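# Place the master-width blank in the vise against jaw and stop

## Task

Pick out the plain metal blank whose width equals that of the dark setting master and set it into the vise. It must rest on the two loose low bars, which have to stay standing upright between the jaws. One full long side of the blank must sit flush against the fixed jaw (the end block without hoses), and one short end must touch the work stop (the short rod between the jaws). The setting master and the other blanks must not be left obviously tipped over.

## Robot and tools

Robot: two arms, left_arm and right_arm, each with a two-finger parallel gripper. The only cameras are cam_left_wrist and cam_right_wrist (896x504 each), carried on the wrists. A small block on a post sticks out about 11 cm from each wrist-roll axis toward the gripper's -y side and turns with it, so allow room for it.

Frames: the scene frame has its origin at table-top height, midway between the nominal bases, +z up, +x out over the table, and left_arm on the +y side. Hand positions, orientations, velocities and targets in results are given in each arm's own base frame. Calibrated bases in the scene frame: left_arm at (+0.014, +0.281, 0) m, quat_wxyz (+1.000, 0, 0, -0.019); right_arm at (+0.056, -0.369, 0) m, quat_wxyz (+1.000, 0, 0, +0.004). Printed hand poses can be off by a few centimetres, more at long reach. In the gripper frame the fingers point along +z and close along x; end_effector_position is the point between the pads, fingertips extend 15.0 mm past it, and the housing (146 mm along the closing direction, 50 mm wide) begins 65 mm behind that point.

A row: always 18 plain numbers covering both arms. Numbers 1-6 are left_arm joint targets, 7-9 its gripper position, force_limit, speed; numbers 10-18 are the same for right_arm. The joint order inside a row and in every result list is: wrist roll, shoulder, waist, wrist pitch, forearm roll, elbow. Joint values are absolute target angles in radians, not offsets. Stated ranges: wrist roll -6.283..6.283, shoulder -2.059..2.094, waist -6.283..6.283, wrist pitch -1.693..3.142, forearm roll -6.283..6.283, elbow -3.927..0.192. Actual ends may differ by up to 0.010 rad; a target beyond that margin and further out than the current angle is refused, and a target past the real end is clipped, reported as "joint sent to its limit". Gripper numbers are scaled -1..1: position +1 fully open (108 mm), about -0.96 pads touching, -1 means close until stopped by an object; force_limit -1 is about 2.5 N per pad, +1 about 32 N (real final force varies widely); speed -1 is 5 mm/s, +1 is 420 mm/s. To leave a gripper unchanged, resend the previous three numbers (0 is a real command). A new force or speed only takes effect if position changes by at least 0.01.

Tools:
- execute_actions(actions, cameras): actions is a list of actions; each action is up to 15 rows, one per 1/30 s step, and a short table repeats its last row. Each joint target stays within 0.637 rad of the measured angle per step and the gripper is capped at 1 m/s, so big changes need several actions. An empty list returns images and fuller state.
- move(target, speed, blend, blocking, cameras): target is one 18-number row or a list of up to 15 rows of absolute joint angles plus gripper numbers. Joints interpolate together, so the gripper follows a curve, with no collision avoidance. speed is the top rad/s of the joint travelling farthest, 0.01..3.14, default 0.5, one value or one per target. blend (rad) rounds corners between listed targets; 0 stops at each. blocking=false returns after about 0.5 s while motion continues; a new move replaces it. The result adds a move: line such as done, off_target, moving, held or fault, and possibly limits=held.
- wait(seconds 0..10): let the scene run holding commands.
- stop(): brake the running move; fingers continue.
- zoom_image(camera, region [x0,y0,x1,y1] pixels, at most 504x504): closer look at the latest image.
- show_instructions(): shows the job sheet reference image.
- clear_fault(arm): clears a reported torque fault.
- finished_scene(scene): ends the scene; call nothing after it.

Result lines: Joint positions/velocities/torques per arm in the order above (torques include arm weight and drift; positive means toward larger angle). "Joint targets" are the angles currently driven toward. "Tool commands" shows gripper commands. is_grasped reads 1 only if an object stopped the fingers; width_mm is the pad gap, force_n the estimated pad force. "within noise" means an arm is still. "joint command not followed" means the inter-arm clearance check altered steps. MOTOR HOT warns of heating; OVER-TEMPERATURE FAULT brakes the arm for 30-60 s or more.

Cautions: load limits (N m) are waist 46.2, shoulder 46.3, elbow 28.5, forearm roll 22.1, wrist pitch 10.9, wrist roll 10.7; reaching one causes a torque fault that stops the arm until clear_fault. Holding a motor at its torque limit for 1 s does the same. Avoid arm-to-arm contact and never close a gripper on the other arm's fingers. Approach slowly near contact, avoid slamming fixed or heavy items, never release a moving part or drop one from height, and keep every object on the table. Don't knock over the master, the loose bars or spare blanks. Loose objects may occasionally be nudged by outside pushes. The scene keeps running while you compose replies, and a running move continues then.

Each tool is called after ">>>" in YAML: its name, and indented under it one key for each argument.

Reference images:

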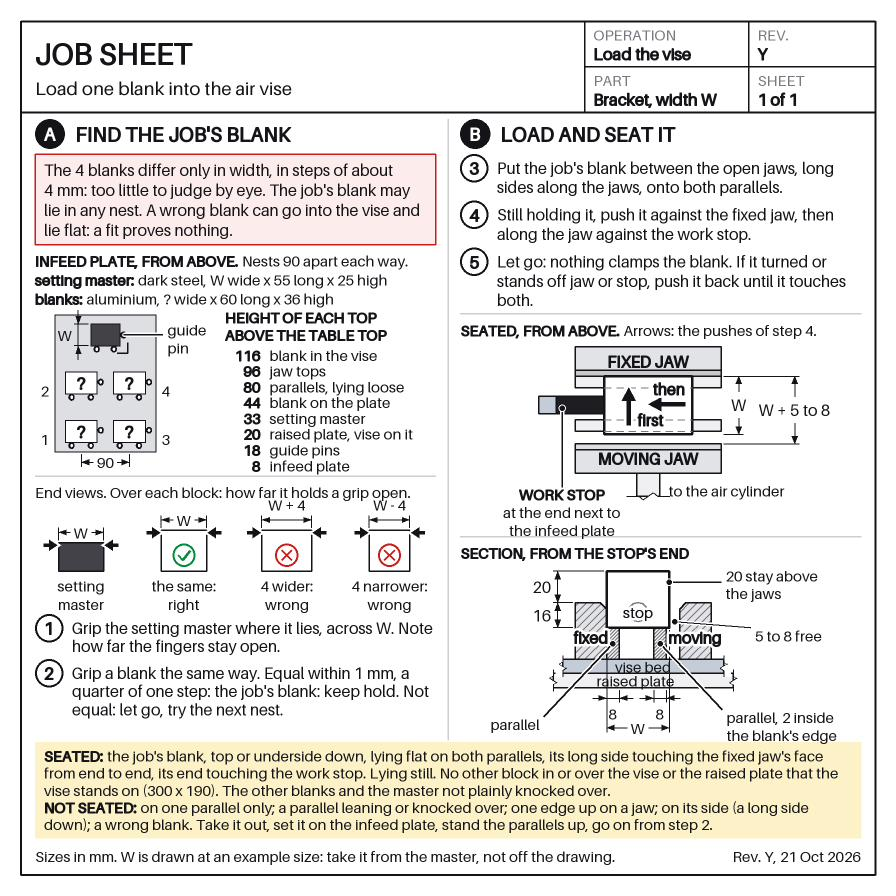

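## Session

>>> execute_actions:
  actions: []

Nothing of this call was run. Scene 2 begins with your next reply.

>>> execute_actions:
  actions: []

Scene clock: 0.00 s.
left_arm: end_effector_position=(+0.4462, +0.2991, +0.2383) width_mm=108.10 is_grasped=0 force_n=0.00 end_effector_quat_wxyz=(-0.542, +0.640, +0.459, +0.294) | right_arm: end_effector_position=(+0.2210, -0.1397, +0.2973) width_mm=108.10 is_grasped=0 force_n=0.00 end_effector_quat_wxyz=(-0.103, +0.022, +0.947, +0.302)
Joint names: [wrist roll, shoulder, waist, wrist pitch, forearm roll, elbow]
Joint positions: left_arm=[0.492 0.255 0.155 1.384 1.414 -1.062] | right_arm=[-1.564 -0.275 -0.832 1.887 0.27 -1.02]
Joint velocities: within noise
Joint torques (N m): no reading
Joint targets: left_arm=[0.492 0.255 0.155 1.384 1.414 -1.062] | right_arm=[-1.564 -0.275 -0.832 1.887 0.270 -1.020]
Tool commands: left_gripper/position=+1.0 left_gripper/force_limit=+1.0 left_gripper/speed=+1.0 right_gripper/position=+1.0 right_gripper/force_limit=+1.0 right_gripper/speed=+1.0

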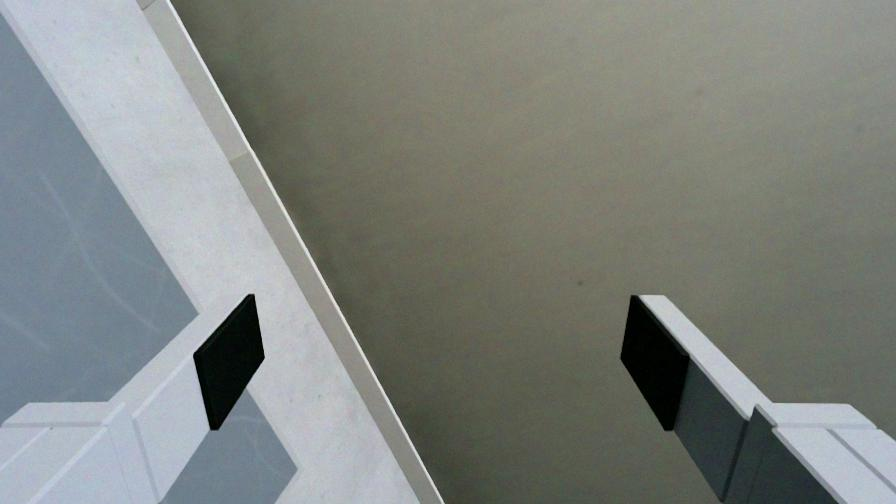

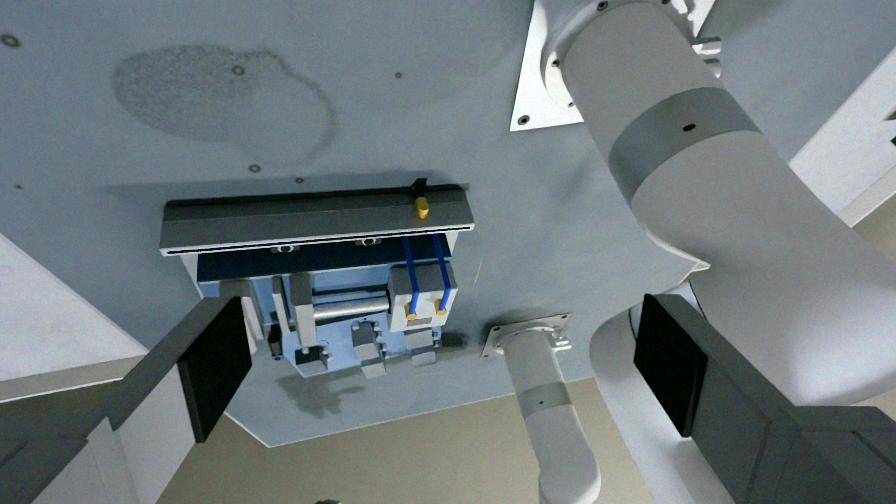

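>>> move:
  target: [0.935,-0.51,0.15,1.513,0,-1.002,1,1,1,-1.564,-0.275,-0.832,1.887,0.270,-1.020,1,1,1]
  speed: 0.8
  cameras: ["all"]

Scene clock: 92.13 s.
left_arm: end_effector_position=(+0.3263, +0.0493, +0.3506) width_mm=108.10 is_grasped=0 force_n=0.00 end_effector_quat_wxyz=(+0.000, +0.707, +0.707, +0.000) | right_arm: end_effector_position=(+0.2209, -0.1398, +0.2975) width_mm=108.10 is_grasped=0 force_n=0.00 end_effector_quat_wxyz=(-0.103, +0.023, +0.948, +0.302)
Joint names: [wrist roll, shoulder, waist, wrist pitch, forearm roll, elbow]
Joint positions: left_arm=[0.935 -0.51 0.15 1.513 0 -1.002] | right_arm=[-1.564 -0.275 -0.832 1.887 0.27 -1.02]
Joint torques (N m): left_arm=[1.41 -20.6 -5.99 0.28 -1.81 -14.25] | right_arm=[1.5 -24.97 -5.13 2.12 -2.27 -21.29]
Joint targets: left_arm=[0.935 -0.510 0.150 1.513 0.000 -1.002] | right_arm=[-1.564 -0.275 -0.832 1.887 0.270 -1.020]
move: done

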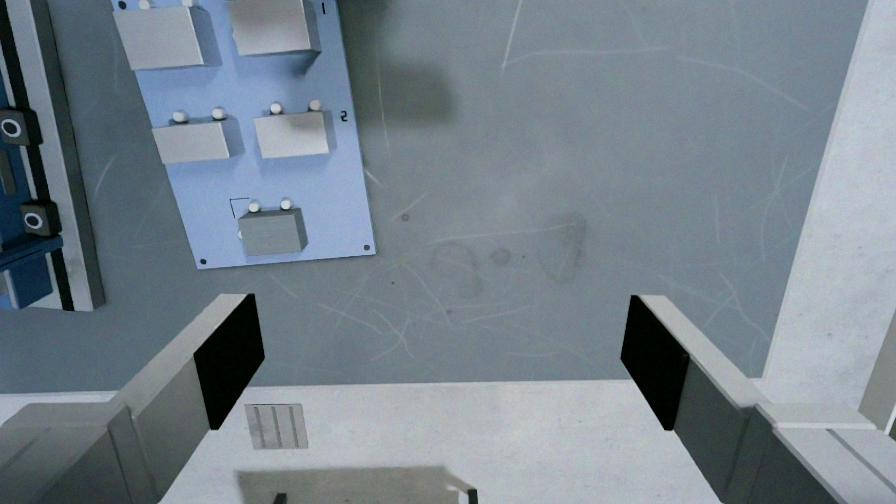

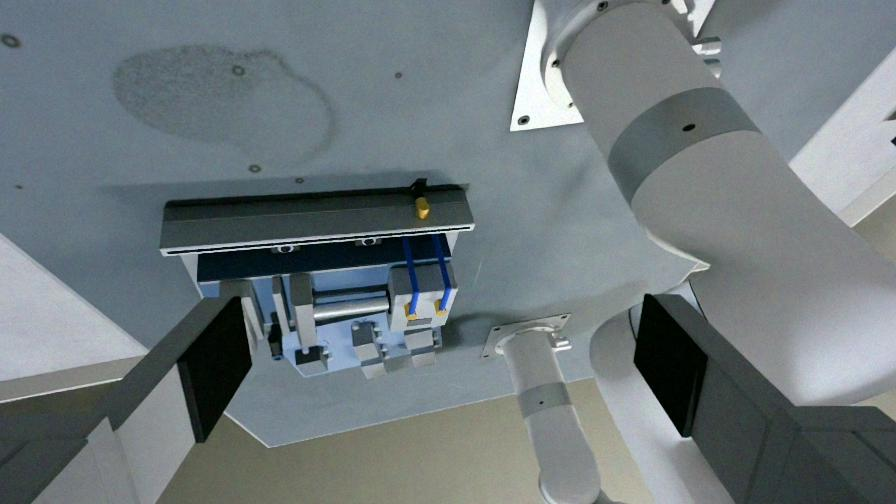

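>>> move:
  target: [-0.142,0.083,-0.927,1.4995,0,-1.582,1,1,1,-1.564,-0.275,-1.75,1.887,0.270,-1.020,1,1,1]
  speed: 0.8
  cameras: ["cam_left_wrist"]

>>> zoom_image:
  camera: "cam_left_wrist"
  region: [200, 0, 650, 400]

Scene clock: 133.73 s.
left_arm: end_effector_position=(+0.3001, -0.3998, +0.3508) width_mm=108.10 is_grasped=0 force_n=0.00 end_effector_quat_wxyz=(+0.000, +0.707, +0.707, +0.000) | right_arm: end_effector_position=(+0.0231, -0.2604, +0.2975) width_mm=108.10 is_grasped=0 force_n=0.00 end_effector_quat_wxyz=(+0.041, +0.440, +0.839, +0.316)
Joint names: [wrist roll, shoulder, waist, wrist pitch, forearm roll, elbow]
Joint positions: left_arm=[-0.142 0.083 -0.927 1.5 0 -1.582] | right_arm=[-1.564 -0.275 -1.75 1.887 0.27 -1.02]
Joint torques (N m): left_arm=[-1.45 -23.23 -6.53 -3.15 -0.43 -20.22] | right_arm=[1.47 -23.93 -5.16 1.92 -0.98 -20.74]
Joint targets: left_arm=[-0.142 0.083 -0.927 1.500 0.000 -1.582] | right_arm=[-1.564 -0.275 -1.750 1.887 0.270 -1.020]
move: done
Images, in order (width x height): cam_left_wrist 896x504.

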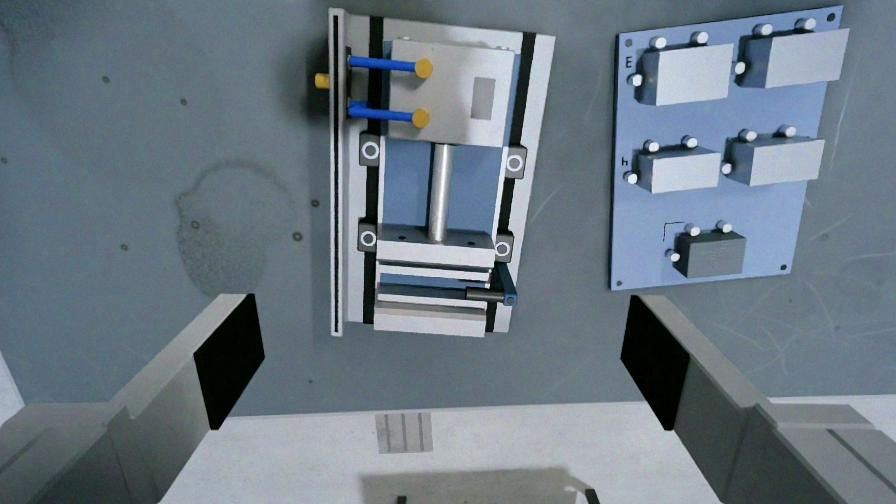

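Scaled by 1.120 from the camera's 896x504 image, which has a finer 1280x720 frame.

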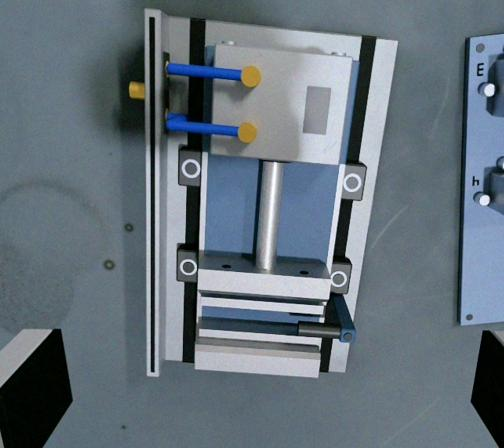

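>>> move:
  target:
    - [1.98,0.0122,-0.2887,0.9011,0,-0.9133,0.35,-0.5,0,-1.564,-0.275,-1.75,1.887,0.270,-1.020,1,1,1]
  speed: 0.8
  cameras: ["cam_left_wrist"]

Scene clock: 174.67 s.
left_arm: end_effector_position=(+0.4310, -0.1280, +0.1510) width_mm=72.25 is_grasped=0 force_n=0.00 end_effector_quat_wxyz=(+0.000, +0.999, +0.044, +0.000) | right_arm: end_effector_position=(+0.0231, -0.2604, +0.2975) width_mm=108.10 is_grasped=0 force_n=0.00 end_effector_quat_wxyz=(+0.041, +0.440, +0.839, +0.316)
Joint names: [wrist roll, shoulder, waist, wrist pitch, forearm roll, elbow]
Joint positions: left_arm=[1.98 0.012 -0.289 0.901 0 -0.913] | right_arm=[-1.564 -0.275 -1.75 1.887 0.27 -1.02]
Joint torques (N m): left_arm=[1.41 -33.8 6 -3.22 1.53 -13.18] | right_arm=[0.78 -21.12 -5.27 0.86 4.28 -18.58]
Joint targets: left_arm=[1.980 0.012 -0.289 0.901 0.000 -0.913] | right_arm=[-1.564 -0.275 -1.750 1.887 0.270 -1.020]
move: done
Images, in order (width x height): cam_left_wrist 896x504.

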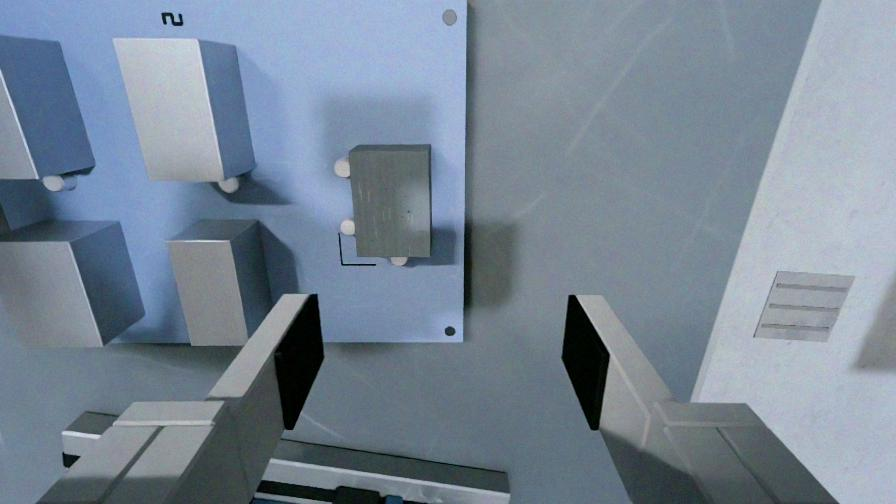

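>>> move:
  target:
    - [1.96,0.0459,-0.3091,0.7083,0,-0.7542,0.35,-0.5,0,-1.564,-0.275,-1.75,1.887,0.270,-1.020,1,1,1]
    - [1.96,0.1808,-0.3091,0.547,0,-0.7278,0.35,-0.5,0,-1.564,-0.275,-1.75,1.887,0.270,-1.020,1,1,1]
    - [1.96,0.1808,-0.3091,0.547,0,-0.7278,-1,-1,-0.7,-1.564,-0.275,-1.75,1.887,0.270,-1.020,1,1,1]
  speed: 0.6
  cameras: ["cam_left_wrist"]

Scene clock: 204.40 s.
left_arm: end_effector_position=(+0.4040, -0.1290, +0.0370) width_mm=38.98 is_grasped=1 force_n=12.77 end_effector_quat_wxyz=(+0.000, +0.999, +0.044, +0.000) | right_arm: end_effector_position=(+0.0231, -0.2604, +0.2975) width_mm=108.10 is_grasped=0 force_n=0.00 end_effector_quat_wxyz=(+0.041, +0.440, +0.839, +0.316)
Joint names: [wrist roll, shoulder, waist, wrist pitch, forearm roll, elbow]
Joint positions: left_arm=[1.96 0.181 -0.309 0.547 0 -0.728] | right_arm=[-1.564 -0.275 -1.75 1.887 0.27 -1.02]
Joint torques (N m): left_arm=[-1.35 -21.81 -5.34 -2.98 1.21 -12.11] | right_arm=[0.27 -18.7 -5.12 -0.21 4.16 -16.97]
Joint targets: left_arm=[1.960 0.181 -0.309 0.547 0.000 -0.728] | right_arm=[-1.564 -0.275 -1.750 1.887 0.270 -1.020]
move: done
Images, in order (width x height): cam_left_wrist 896x504.

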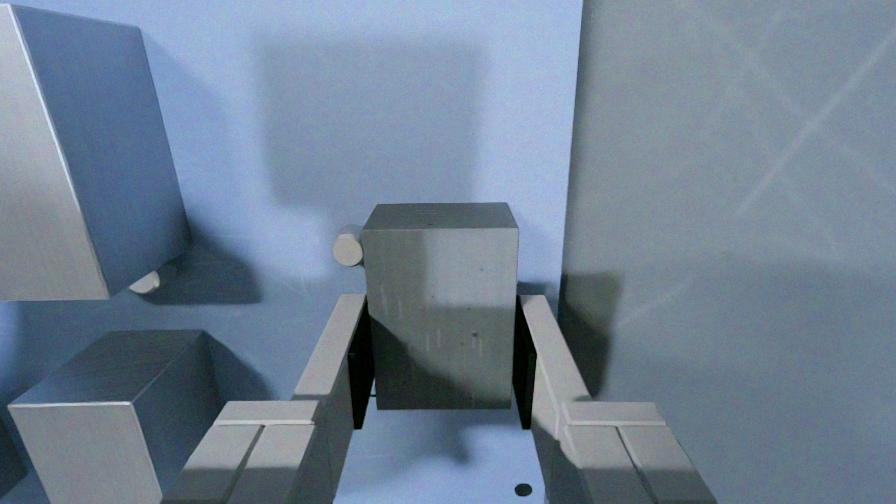

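>>> move:
  target:
    - [1.96,0.1808,-0.3091,0.547,0,-0.7278,0.35,-0.5,-0.5,-1.564,-0.275,-1.75,1.887,0.270,-1.020,1,1,1]
    - [1.96,0.0459,-0.3091,0.7083,0,-0.7542,0.35,-0.5,-0.5,-1.564,-0.275,-1.75,1.887,0.270,-1.020,1,1,1]
    - [1.93,-0.3144,-0.339,0.7592,0,-0.4448,0.35,-0.5,-0.5,-1.564,-0.275,-1.75,1.887,0.270,-1.020,1,1,1]
  speed: 0.7
  cameras: ["cam_left_wrist"]

Scene clock: 238.77 s.
left_arm: end_effector_position=(+0.3121, -0.1100, +0.1110) width_mm=72.25 is_grasped=0 force_n=0.00 end_effector_quat_wxyz=(+0.000, +0.999, +0.044, +0.000) | right_arm: end_effector_position=(+0.0231, -0.2604, +0.2975) width_mm=108.10 is_grasped=0 force_n=0.00 end_effector_quat_wxyz=(+0.041, +0.440, +0.839, +0.316)
Joint names: [wrist roll, shoulder, waist, wrist pitch, forearm roll, elbow]
Joint positions: left_arm=[1.93 -0.314 -0.339 0.759 0 -0.445] | right_arm=[-1.564 -0.275 -1.75 1.887 0.27 -1.02]
Joint torques (N m): left_arm=[-1.51 -23.63 -5.88 0.26 0.96 -12.09] | right_arm=[-0.29 -16.16 -5.15 -1.11 4.25 -17.08]
Joint targets: left_arm=[1.930 -0.314 -0.339 0.759 0.000 -0.445] | right_arm=[-1.564 -0.275 -1.750 1.887 0.270 -1.020]
move: done
Images, in order (width x height): cam_left_wrist 896x504.

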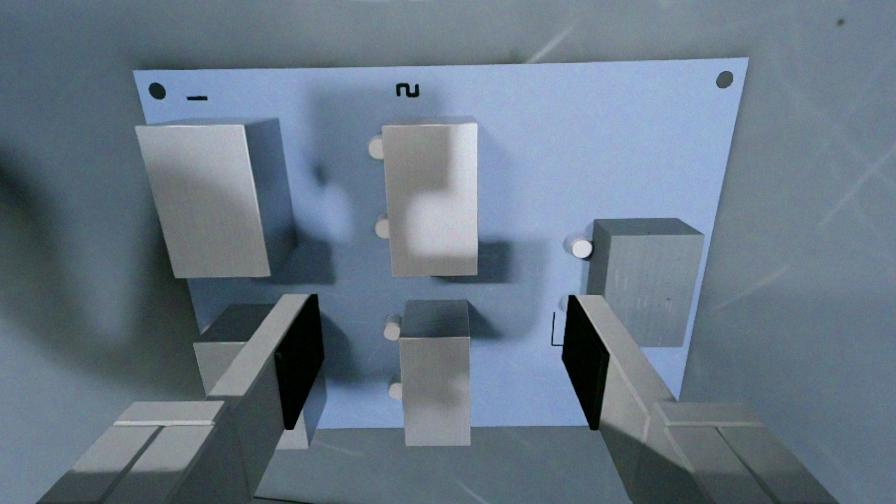

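>>> move:
  target:
    - [1.963,-0.1379,-0.3056,0.5013,0,-0.3634,0.35,-0.5,-0.5,-1.564,-0.275,-1.75,1.887,0.270,-1.020,1,1,1]
    - [1.963,-0.1379,-0.3056,0.5013,0,-0.3634,-1,-1,-0.7,-1.564,-0.275,-1.75,1.887,0.270,-1.020,1,1,1]
  speed: 0.4
  cameras: ["cam_left_wrist"]

Scene clock: 252.33 s.
left_arm: end_effector_position=(+0.3075, -0.0970, +0.0450) width_mm=34.86 is_grasped=1 force_n=20.46 end_effector_quat_wxyz=(+0.000, +0.999, +0.044, +0.000) | right_arm: end_effector_position=(+0.0231, -0.2604, +0.2975) width_mm=108.10 is_grasped=0 force_n=0.00 end_effector_quat_wxyz=(+0.041, +0.440, +0.839, +0.316)
Joint names: [wrist roll, shoulder, waist, wrist pitch, forearm roll, elbow]
Joint positions: left_arm=[1.963 -0.138 -0.306 0.501 0 -0.363] | right_arm=[-1.564 -0.275 -1.75 1.887 0.27 -1.02]
Joint torques (N m): left_arm=[1.34 -12.37 5.29 -2.79 0.72 -10.47] | right_arm=[-0.55 -14 -5.09 -2.04 4.27 -17.01]
Joint targets: left_arm=[1.963 -0.138 -0.306 0.501 0.000 -0.363] | right_arm=[-1.564 -0.275 -1.750 1.887 0.270 -1.020]
move: done
Images, in order (width x height): cam_left_wrist 896x504.

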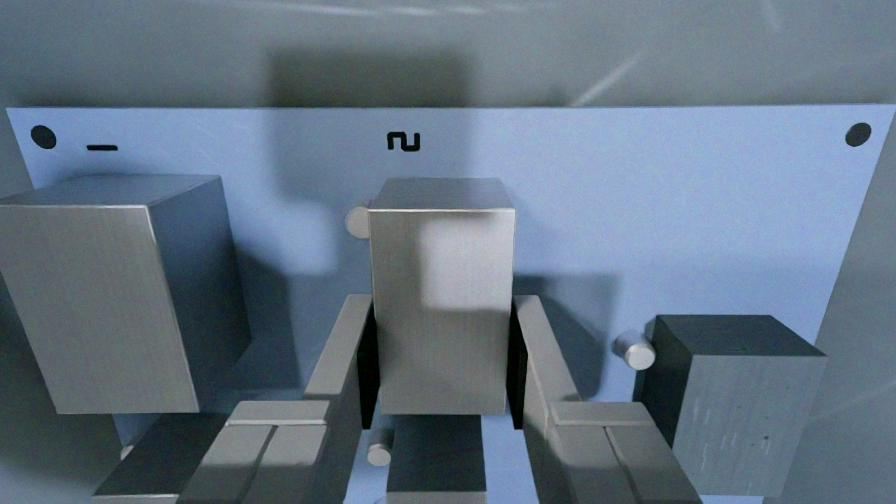

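>>> move:
  target:
    - [1.963,-0.1379,-0.3056,0.5013,0,-0.3634,0.37,-0.5,-0.5,-1.564,-0.275,-1.75,1.887,0.270,-1.020,1,1,1]
    - [1.963,-0.3471,-0.3056,0.7641,0,-0.417,0.37,-0.5,-0.5,-1.564,-0.275,-1.75,1.887,0.270,-1.020,1,1,1]
    - [1.845,-0.7584,-0.4239,0.903,0,-0.1446,0.37,-0.5,-0.5,-1.564,-0.275,-1.75,1.887,0.270,-1.020,1,1,1]
  speed: 0.6
  cameras: ["cam_left_wrist"]

Scene clock: 269.40 s.
left_arm: end_effector_position=(+0.2152, -0.0971, +0.1111) width_mm=73.35 is_grasped=0 force_n=0.00 end_effector_quat_wxyz=(+0.000, +0.999, +0.044, +0.000) | right_arm: end_effector_position=(+0.0231, -0.2604, +0.2975) width_mm=108.10 is_grasped=0 force_n=0.00 end_effector_quat_wxyz=(+0.041, +0.440, +0.839, +0.316)
Joint names: [wrist roll, shoulder, waist, wrist pitch, forearm roll, elbow]
Joint positions: left_arm=[1.845 -0.758 -0.424 0.903 0 -0.145] | right_arm=[-1.564 -0.275 -1.75 1.887 0.27 -1.02]
Joint torques (N m): left_arm=[-1.51 -13.16 -5.96 0.25 0.37 -13.27] | right_arm=[-0.5 -13.33 -5.07 -2.28 4.25 -17.01]
Joint targets: left_arm=[1.845 -0.758 -0.424 0.903 0.000 -0.145] | right_arm=[-1.564 -0.275 -1.750 1.887 0.270 -1.020]
move: done
Images, in order (width x height): cam_left_wrist 896x504.

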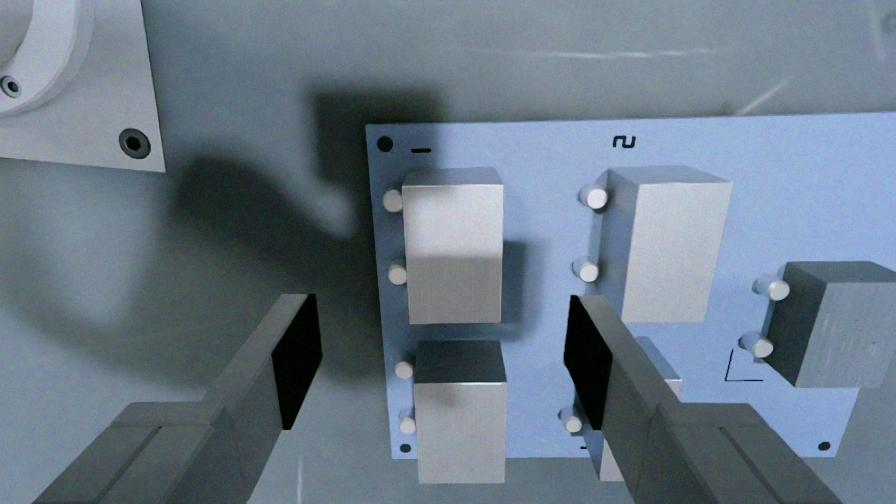

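>>> move:
  target:
    - [1.811,-0.4457,-0.4584,0.5406,0,-0.0949,0.37,-0.5,-0.5,-1.564,-0.275,-1.75,1.887,0.270,-1.020,1,1,1]
    - [1.811,-0.4457,-0.4584,0.5406,0,-0.0949,-1,-1,-0.7,-1.564,-0.275,-1.75,1.887,0.270,-1.020,1,1,1]
  speed: 0.4
  cameras: ["cam_left_wrist"]

Scene clock: 281.83 s.
left_arm: end_effector_position=(+0.2191, -0.1081, +0.0450) width_mm=38.96 is_grasped=1 force_n=10.08 end_effector_quat_wxyz=(+0.000, +0.999, +0.043, +0.000) | right_arm: end_effector_position=(+0.0231, -0.2604, +0.2975) width_mm=108.10 is_grasped=0 force_n=0.00 end_effector_quat_wxyz=(+0.041, +0.440, +0.839, +0.316)
Joint names: [wrist roll, shoulder, waist, wrist pitch, forearm roll, elbow]
Joint positions: left_arm=[1.811 -0.446 -0.458 0.541 0 -0.095] | right_arm=[-1.564 -0.275 -1.75 1.887 0.27 -1.02]
Joint torques (N m): left_arm=[-1.35 -4.11 -5.19 -2.71 0.18 -10.63] | right_arm=[-0.57 -13.39 -5.16 -2.3 4.17 -16.99]
Joint targets: left_arm=[1.811 -0.446 -0.458 0.541 0.000 -0.095] | right_arm=[-1.564 -0.275 -1.750 1.887 0.270 -1.020]
move: done
Images, in order (width x height): cam_left_wrist 896x504.

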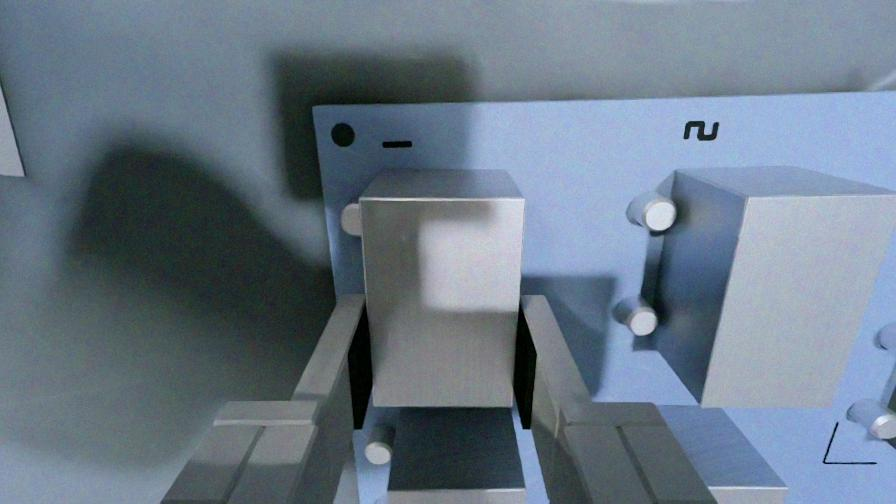

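>>> move:
  target:
    - [1.811,-0.4457,-0.4584,0.5406,0,-0.0949,-0.98,-0.5,-0.7,-1.564,-0.275,-1.75,1.887,0.270,-1.020,1,1,1]
    - [1.811,-0.8012,-0.4584,1.0467,0,-0.2455,-0.98,-0.5,-0.7,-1.564,-0.275,-1.75,1.887,0.270,-1.020,1,1,1]
    - [1.811,-0.8575,-0.4584,1.2209,0,-0.3634,-0.98,-0.5,-0.7,-1.564,-0.275,-1.75,1.887,0.270,-1.020,1,1,1]
    - [1.595,0.4008,-0.8216,1.3221,0,-1.7229,-0.98,-0.5,-0.7,-1.564,-0.275,-1.75,1.887,0.270,-1.020,1,1,1]
  blend: [0,0.05,0.05,0]
  speed: 0.5
  cameras: ["cam_left_wrist"]

Scene clock: 315.47 s.
left_arm: end_effector_position=(+0.4000, -0.4300, +0.2509) width_mm=38.94 is_grasped=1 force_n=9.80 end_effector_quat_wxyz=(+0.000, +1.000, -0.030, +0.000) | right_arm: end_effector_position=(+0.0231, -0.2604, +0.2975) width_mm=108.10 is_grasped=0 force_n=0.00 end_effector_quat_wxyz=(+0.041, +0.440, +0.839, +0.316)
Joint names: [wrist roll, shoulder, waist, wrist pitch, forearm roll, elbow]
Joint positions: left_arm=[1.595 0.401 -0.822 1.322 0 -1.723] | right_arm=[-1.564 -0.275 -1.75 1.887 0.27 -1.02]
Joint torques (N m): left_arm=[-1.5 -33.54 -6 0.22 -0.27 -21.05] | right_arm=[-0.52 -13.2 -5.15 -2.25 4.11 -17]
Joint targets: left_arm=[1.595 0.401 -0.822 1.322 0.000 -1.723] | right_arm=[-1.564 -0.275 -1.750 1.887 0.270 -1.020]
move: done
Images, in order (width x height): cam_left_wrist 896x504.

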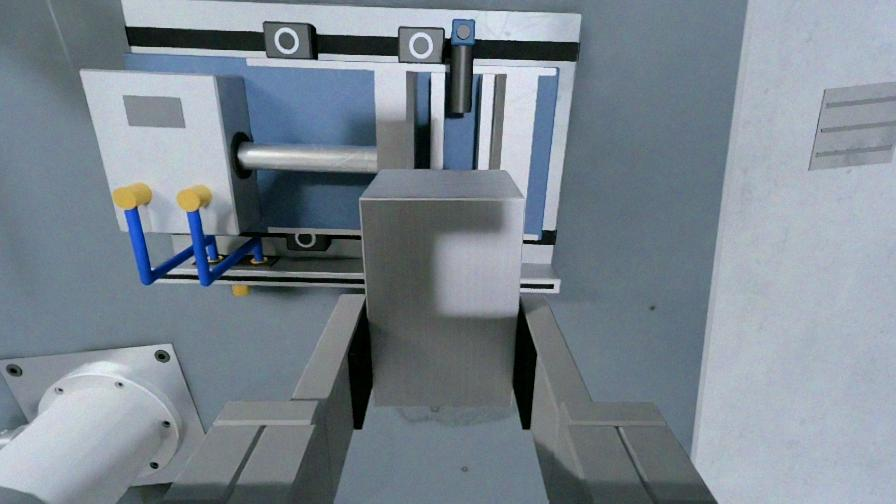

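>>> zoom_image:
  camera: "cam_left_wrist"
  region: [360, 10, 580, 180]

Scaled by 2.291 from the camera's 896x504 image, which has a finer 1280x720 frame.

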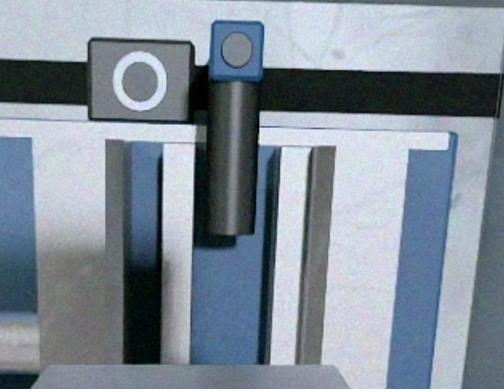

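>>> move:
  target: [1.601,0.4821,-0.816,1.0438,0,-1.5259,-0.98,-0.5,-0.7,-1.564,-0.275,-1.75,1.887,0.270,-1.020,1,1,1]
  speed: 0.25
  cameras: ["cam_left_wrist"]

>>> zoom_image:
  camera: "cam_left_wrist"
  region: [340, 0, 580, 200]

Scene clock: 345.23 s.
left_arm: end_effector_position=(+0.4045, -0.4300, +0.1411) width_mm=38.94 is_grasped=1 force_n=9.82 end_effector_quat_wxyz=(+0.000, +1.000, -0.030, +0.000) | right_arm: end_effector_position=(+0.0231, -0.2604, +0.2975) width_mm=108.10 is_grasped=0 force_n=0.00 end_effector_quat_wxyz=(+0.041, +0.440, +0.839, +0.316)
Joint names: [wrist roll, shoulder, waist, wrist pitch, forearm roll, elbow]
Joint positions: left_arm=[1.601 0.482 -0.816 1.044 0 -1.526] | right_arm=[-1.564 -0.275 -1.75 1.887 0.27 -1.02]
Joint torques (N m): left_arm=[0.95 -34.56 6.12 -3.32 -0.57 -14.52] | right_arm=[-0.54 -13.38 -5.14 -2.27 4.06 -16.94]
Joint targets: left_arm=[1.601 0.482 -0.816 1.044 0.000 -1.526] | right_arm=[-1.564 -0.275 -1.750 1.887 0.270 -1.020]
move: done
Images, in order (width x height): cam_left_wrist 896x504.

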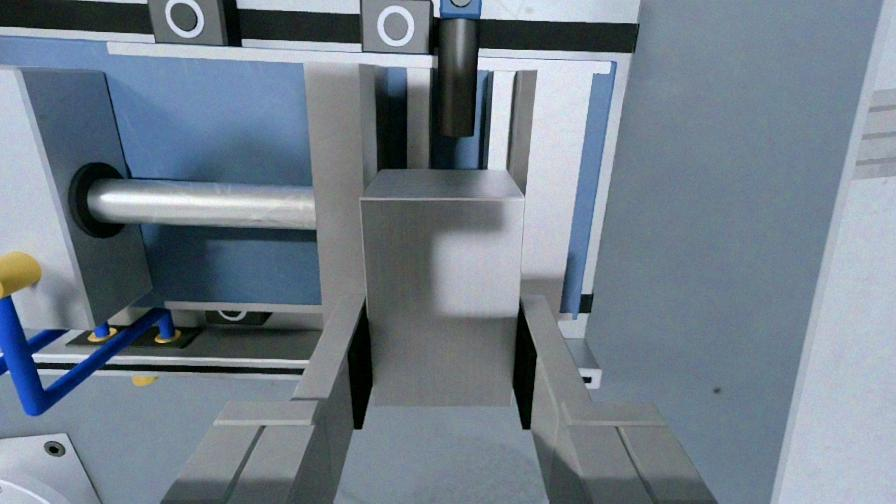

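Scaled by 2.100 from the camera's 896x504 image, which has a finer 1280x720 frame.

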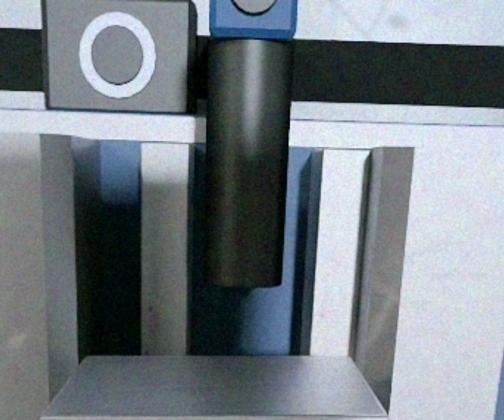

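>>> move:
  target: [1.601,0.5069,-0.816,0.9943,0,-1.5012,-0.98,-0.5,-0.7,-1.564,-0.275,-1.75,1.887,0.270,-1.020,1,1,1]
  speed: 0.05
  cameras: ["cam_left_wrist"]

>>> zoom_image:
  camera: "cam_left_wrist"
  region: [300, 0, 600, 300]

Scene clock: 358.20 s.
left_arm: end_effector_position=(+0.4044, -0.4300, +0.1201) width_mm=38.94 is_grasped=1 force_n=9.82 end_effector_quat_wxyz=(+0.000, +1.000, -0.030, +0.000) | right_arm: end_effector_position=(+0.0231, -0.2604, +0.2975) width_mm=108.10 is_grasped=0 force_n=0.00 end_effector_quat_wxyz=(+0.041, +0.440, +0.839, +0.316)
Joint names: [wrist roll, shoulder, waist, wrist pitch, forearm roll, elbow]
Joint positions: left_arm=[1.601 0.507 -0.816 0.994 0 -1.501] | right_arm=[-1.564 -0.275 -1.75 1.887 0.27 -1.02]
Joint torques (N m): left_arm=[0.96 -35.03 5.91 -3.42 -0.74 -14.66] | right_arm=[-0.53 -13.46 -5.22 -2.3 4.17 -17.13]
Joint targets: left_arm=[1.601 0.507 -0.816 0.994 0.000 -1.501] | right_arm=[-1.564 -0.275 -1.750 1.887 0.270 -1.020]
move: done
Images, in order (width x height): cam_left_wrist 896x504.

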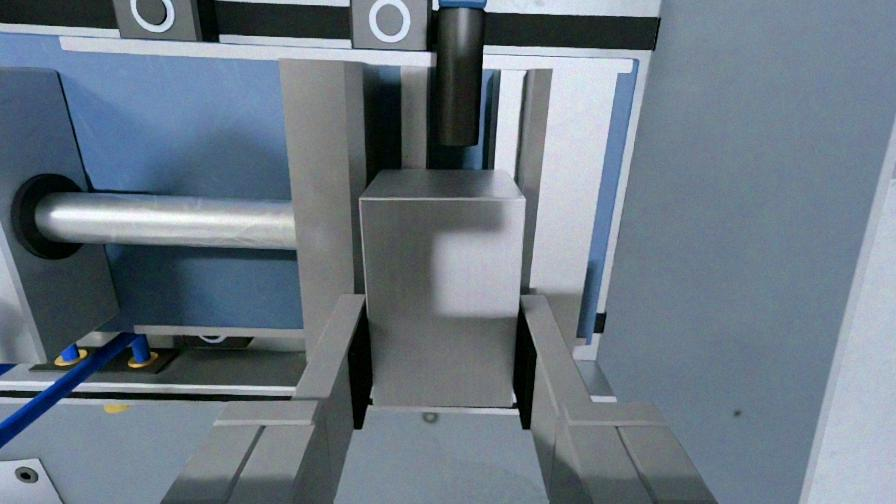

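Scaled by 1.680 from the camera's 896x504 image, which has a finer 1280x720 frame.

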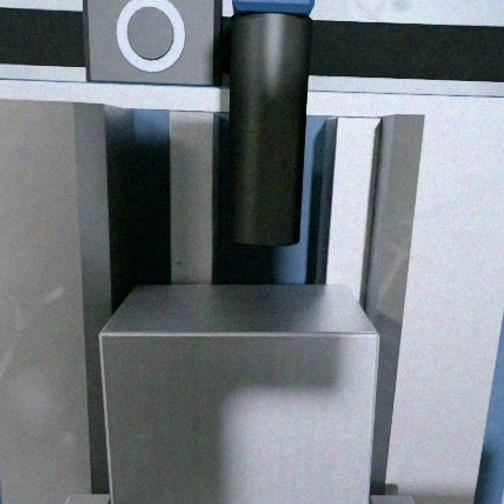

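>>> move:
  target: [1.606,0.5198,-0.8107,0.9986,0,-1.5184,-0.98,-0.5,-0.7,-1.564,-0.275,-1.75,1.887,0.270,-1.020,1,1,1]
  speed: 0.03
  cameras: ["cam_left_wrist"]

>>> zoom_image:
  camera: "cam_left_wrist"
  region: [300, 0, 600, 300]

Scene clock: 381.80 s.
left_arm: end_effector_position=(+0.4088, -0.4303, +0.1191) width_mm=38.90 is_grasped=1 force_n=14.45 end_effector_quat_wxyz=(+0.000, +1.000, -0.030, +0.000) | right_arm: end_effector_position=(+0.0231, -0.2604, +0.2975) width_mm=108.10 is_grasped=0 force_n=0.00 end_effector_quat_wxyz=(+0.041, +0.440, +0.839, +0.316)
Joint names: [wrist roll, shoulder, waist, wrist pitch, forearm roll, elbow]
Joint positions: left_arm=[1.606 0.52 -0.811 0.999 0 -1.518] | right_arm=[-1.564 -0.275 -1.75 1.887 0.27 -1.02]
Joint torques (N m): left_arm=[0.98 -31.23 14.47 -3.77 0.03 -25.21] | right_arm=[-0.62 -13.52 -5.22 -2.3 4.27 -16.96]
Joint targets: left_arm=[1.606 0.520 -0.811 0.999 0.000 -1.518] | right_arm=[-1.564 -0.275 -1.750 1.887 0.270 -1.020]
move: done
Images, in order (width x height): cam_left_wrist 896x504.

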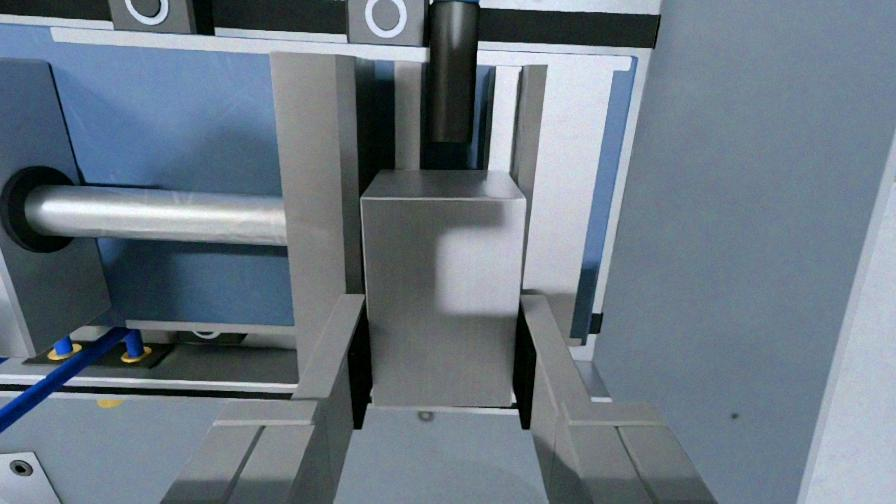

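Scaled by 1.680 from the camera's 896x504 image, which has a finer 1280x720 frame.

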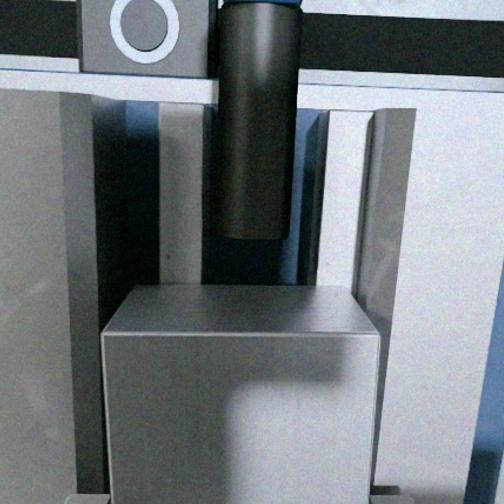

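>>> move:
  target:
    - [1.6057,0.5207,-0.8113,0.9943,0,-1.5150,-0.98,-0.5,-0.7,-1.564,-0.275,-1.75,1.887,0.270,-1.020,1,1,1]
    - [1.6194,0.4952,-0.7976,0.9799,0,-1.4751,-0.98,-0.5,-0.7,-1.564,-0.275,-1.75,1.887,0.270,-1.020,1,1,1]
  speed: 0.03
  cameras: ["cam_left_wrist"]

>>> zoom_image:
  camera: "cam_left_wrist"
  region: [300, 0, 600, 300]

Scene clock: 401.87 s.
left_arm: end_effector_position=(+0.4092, -0.4194, +0.1175) width_mm=38.90 is_grasped=1 force_n=21.74 end_effector_quat_wxyz=(+0.000, +1.000, -0.030, +0.000) | right_arm: end_effector_position=(+0.0231, -0.2604, +0.2975) width_mm=108.10 is_grasped=0 force_n=0.00 end_effector_quat_wxyz=(+0.041, +0.440, +0.839, +0.316)
Joint names: [wrist roll, shoulder, waist, wrist pitch, forearm roll, elbow]
Joint positions: left_arm=[1.619 0.495 -0.798 0.98 0 -1.475] | right_arm=[-1.564 -0.275 -1.75 1.887 0.27 -1.02]
Joint torques (N m): left_arm=[1.01 -46.24 15.32 -3.27 3.16 -13.72] | right_arm=[-0.58 -13.39 -5.1 -2.27 4.21 -17.03]
Joint targets: left_arm=[1.619 0.495 -0.798 0.980 0.000 -1.475] | right_arm=[-1.564 -0.275 -1.750 1.887 0.270 -1.020]
move: done
Images, in order (width x height): cam_left_wrist 896x504.

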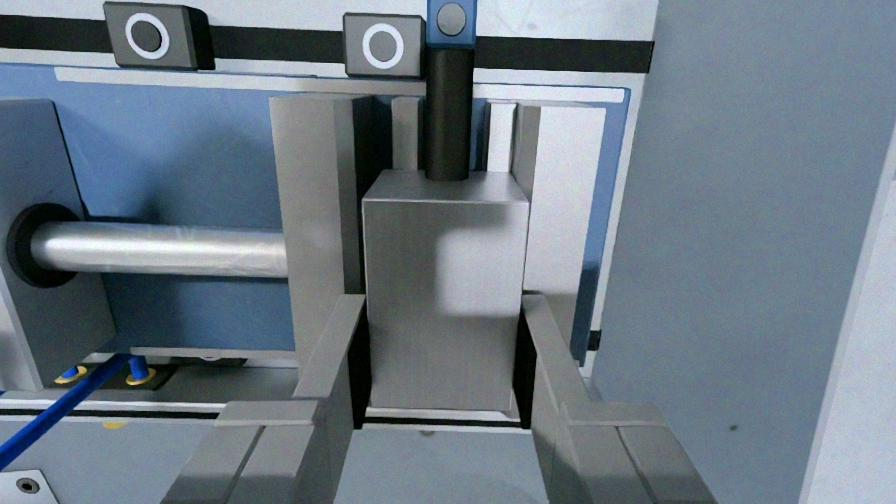

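Scaled by 1.680 from the camera's 896x504 image, which has a finer 1280x720 frame.

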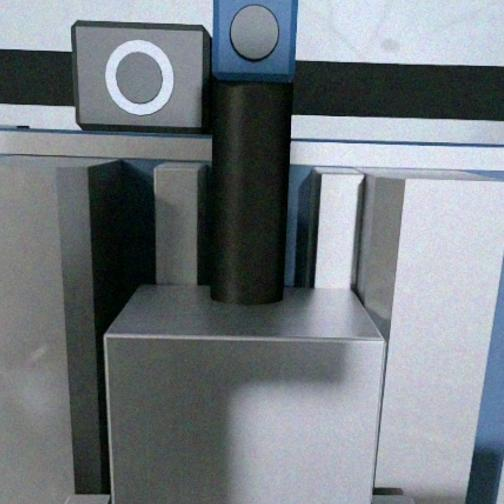

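>>> move:
  target: [1.6212,0.4914,-0.7958,0.978,0,-1.4694,-0.98,-0.5,-0.7,-1.564,-0.275,-1.75,1.887,0.270,-1.020,1,1,1]
  speed: 0.02
  cameras: ["cam_left_wrist"]

>>> zoom_image:
  camera: "cam_left_wrist"
  region: [340, 50, 560, 250]

Scene clock: 412.73 s.
left_arm: end_effector_position=(+0.4091, -0.4179, +0.1175) width_mm=38.90 is_grasped=1 force_n=21.82 end_effector_quat_wxyz=(+0.000, +1.000, -0.031, +0.000) | right_arm: end_effector_position=(+0.0231, -0.2604, +0.2975) width_mm=108.10 is_grasped=0 force_n=0.00 end_effector_quat_wxyz=(+0.041, +0.440, +0.839, +0.316)
Joint names: [wrist roll, shoulder, waist, wrist pitch, forearm roll, elbow]
Joint positions: left_arm=[1.621 0.491 -0.796 0.978 0 -1.469] | right_arm=[-1.564 -0.275 -1.75 1.887 0.27 -1.02]
Joint torques (N m): left_arm=[0.97 -44.1 24.79 -0.94 3.12 -10.42] | right_arm=[-0.52 -13.42 -5.02 -2.25 4.2 -17.03]
Joint targets: left_arm=[1.621 0.491 -0.796 0.978 0.000 -1.469] | right_arm=[-1.564 -0.275 -1.750 1.887 0.270 -1.020]
move: done
Images, in order (width x height): cam_left_wrist 896x504.

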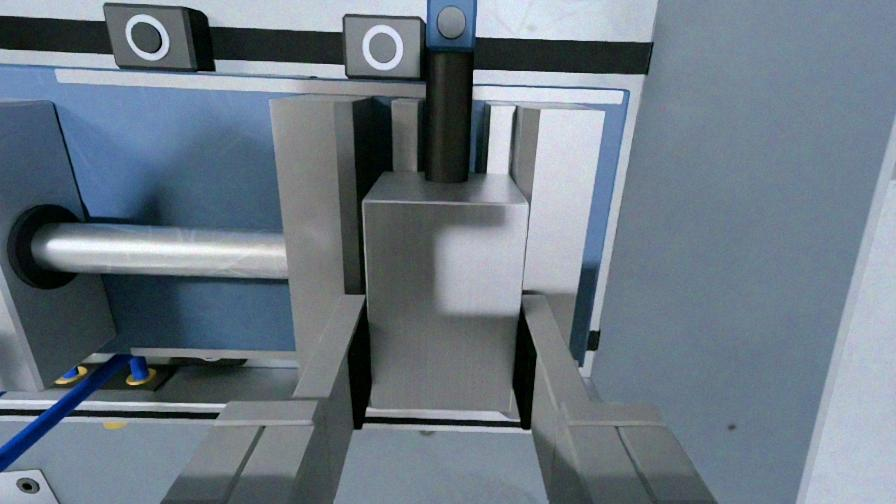

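Scaled by 2.291 from the camera's 896x504 image, which has a finer 1280x720 frame.

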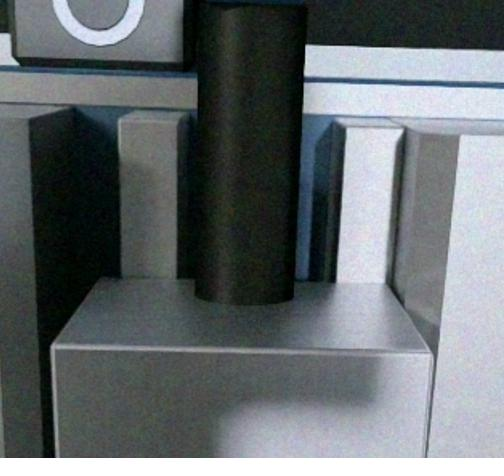

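>>> move:
  target:
    - [1.6212,0.4914,-0.7958,0.978,0,-1.4694,-0.02,-1,-0.9,-1.564,-0.275,-1.75,1.887,0.270,-1.020,1,1,1]
    - [1.6212,0.4096,-0.7958,1.1834,0,-1.593,-0.02,-1,-0.9,-1.564,-0.275,-1.75,1.887,0.270,-1.020,1,1,1]
  speed: [0.3,0.12]
  cameras: ["cam_left_wrist"]

>>> zoom_image:
  camera: "cam_left_wrist"
  region: [340, 20, 580, 240]

Scene clock: 428.03 s.
left_arm: end_effector_position=(+0.4092, -0.4178, +0.2010) width_mm=51.90 is_grasped=0 force_n=0.00 end_effector_quat_wxyz=(+0.000, +1.000, -0.030, +0.000) | right_arm: end_effector_position=(+0.0231, -0.2604, +0.2975) width_mm=108.10 is_grasped=0 force_n=0.00 end_effector_quat_wxyz=(+0.041, +0.440, +0.839, +0.316)
Joint names: [wrist roll, shoulder, waist, wrist pitch, forearm roll, elbow]
Joint positions: left_arm=[1.621 0.41 -0.796 1.183 0 -1.593] | right_arm=[-1.564 -0.275 -1.75 1.887 0.27 -1.02]
Joint torques (N m): left_arm=[1 -45.22 -6 0.25 -0.85 -20.4] | right_arm=[-0.55 -13.28 -5.11 -2.29 4.11 -17.13]
Joint targets: left_arm=[1.621 0.410 -0.796 1.183 0.000 -1.593] | right_arm=[-1.564 -0.275 -1.750 1.887 0.270 -1.020]
move: done
Images, in order (width x height): cam_left_wrist 896x504.

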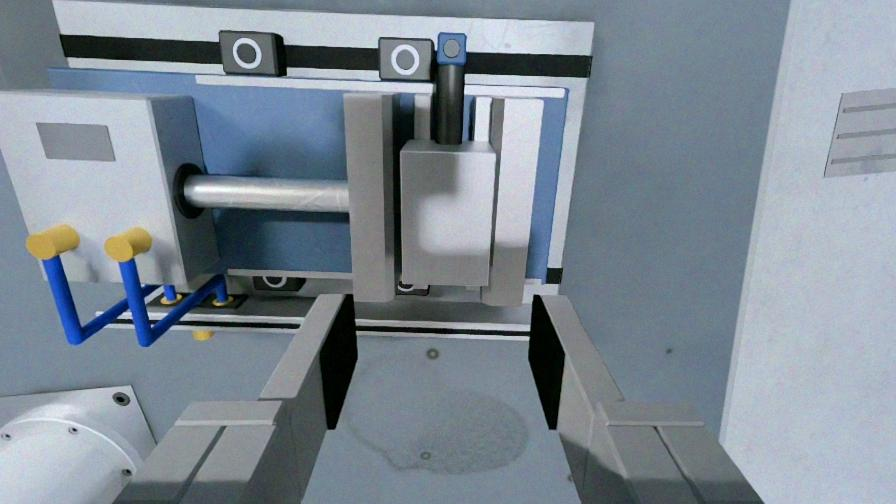

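Scaled by 2.100 from the camera's 896x504 image, which has a finer 1280x720 frame.

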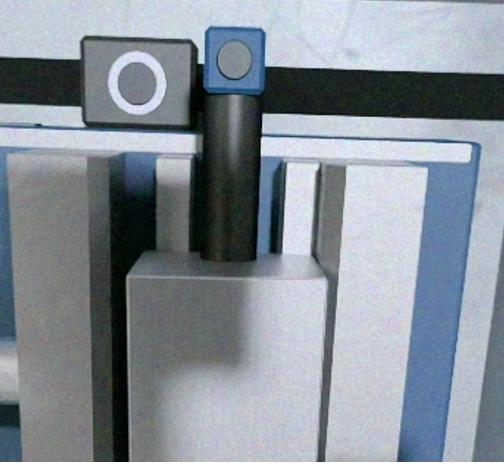

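>>> zoom_image:
  camera: "cam_left_wrist"
  region: [385, 85, 545, 310]

>>> zoom_image:
  camera: "cam_left_wrist"
  region: [470, 220, 540, 310]

>>> zoom_image:
  camera: "cam_left_wrist"
  region: [470, 90, 540, 180]

Scaled by 2.240 from the camera's 896x504 image, which has a finer 1280x720 frame.

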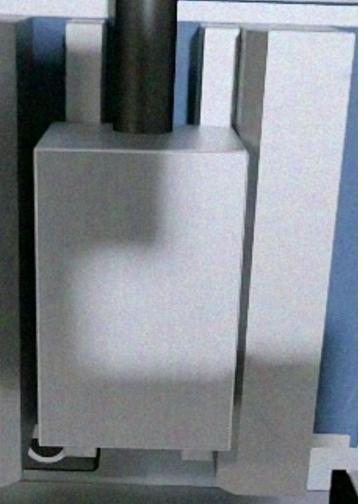

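Scaled by 5.600 from the camera's 896x504 image, which has a finer 1280x720 frame.

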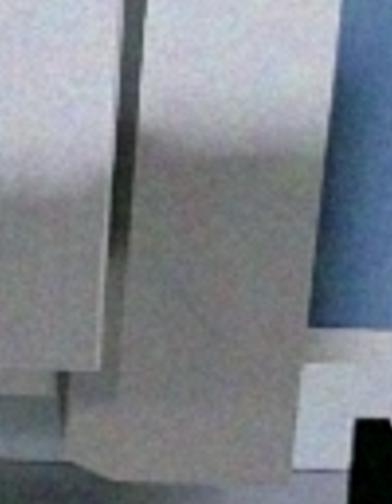

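Scaled by 5.600 from the camera's 896x504 image, which has a finer 1280x720 frame.

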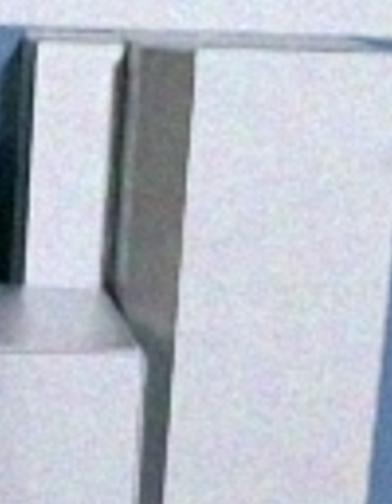

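>>> move:
  target:
    - [1.6254,0.4206,-0.7915,1.1884,0,-1.609,-0.02,-1,-0.9,-1.564,-0.275,-1.75,1.887,0.270,-1.020,1,1,1]
    - [1.6254,0.4994,-0.7915,0.9868,0,-1.4862,-0.02,-1,-0.9,-1.564,-0.275,-1.75,1.887,0.270,-1.020,1,1,1]
    - [1.6293,0.5079,-0.7877,0.9918,0,-1.4997,-0.02,-1,-0.9,-1.564,-0.275,-1.75,1.887,0.270,-1.020,1,1,1]
  speed: [0.2,0.1,0.02]
  cameras: ["cam_left_wrist"]

Scene clock: 467.97 s.
left_arm: end_effector_position=(+0.4162, -0.4183, +0.1190) width_mm=51.90 is_grasped=0 force_n=13.33 end_effector_quat_wxyz=(+0.000, +1.000, -0.030, +0.000) | right_arm: end_effector_position=(+0.0231, -0.2604, +0.2975) width_mm=108.10 is_grasped=0 force_n=0.00 end_effector_quat_wxyz=(+0.041, +0.440, +0.839, +0.316)
Joint names: [wrist roll, shoulder, waist, wrist pitch, forearm roll, elbow]
Joint positions: left_arm=[1.629 0.508 -0.788 0.992 0 -1.5] | right_arm=[-1.564 -0.275 -1.75 1.887 0.27 -1.02]
Joint torques (N m): left_arm=[0.84 -28.3 16.95 -2.75 0.4 -22.77] | right_arm=[-0.57 -13.38 -5.19 -2.27 4.18 -17.14]
Joint targets: left_arm=[1.629 0.508 -0.788 0.992 0.000 -1.500] | right_arm=[-1.564 -0.275 -1.750 1.887 0.270 -1.020]
move: done
Images, in order (width x height): cam_left_wrist 896x504.

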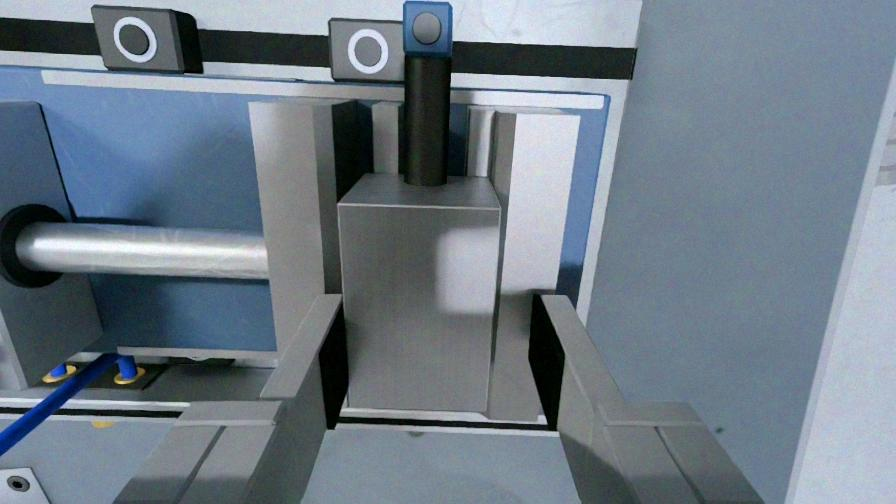

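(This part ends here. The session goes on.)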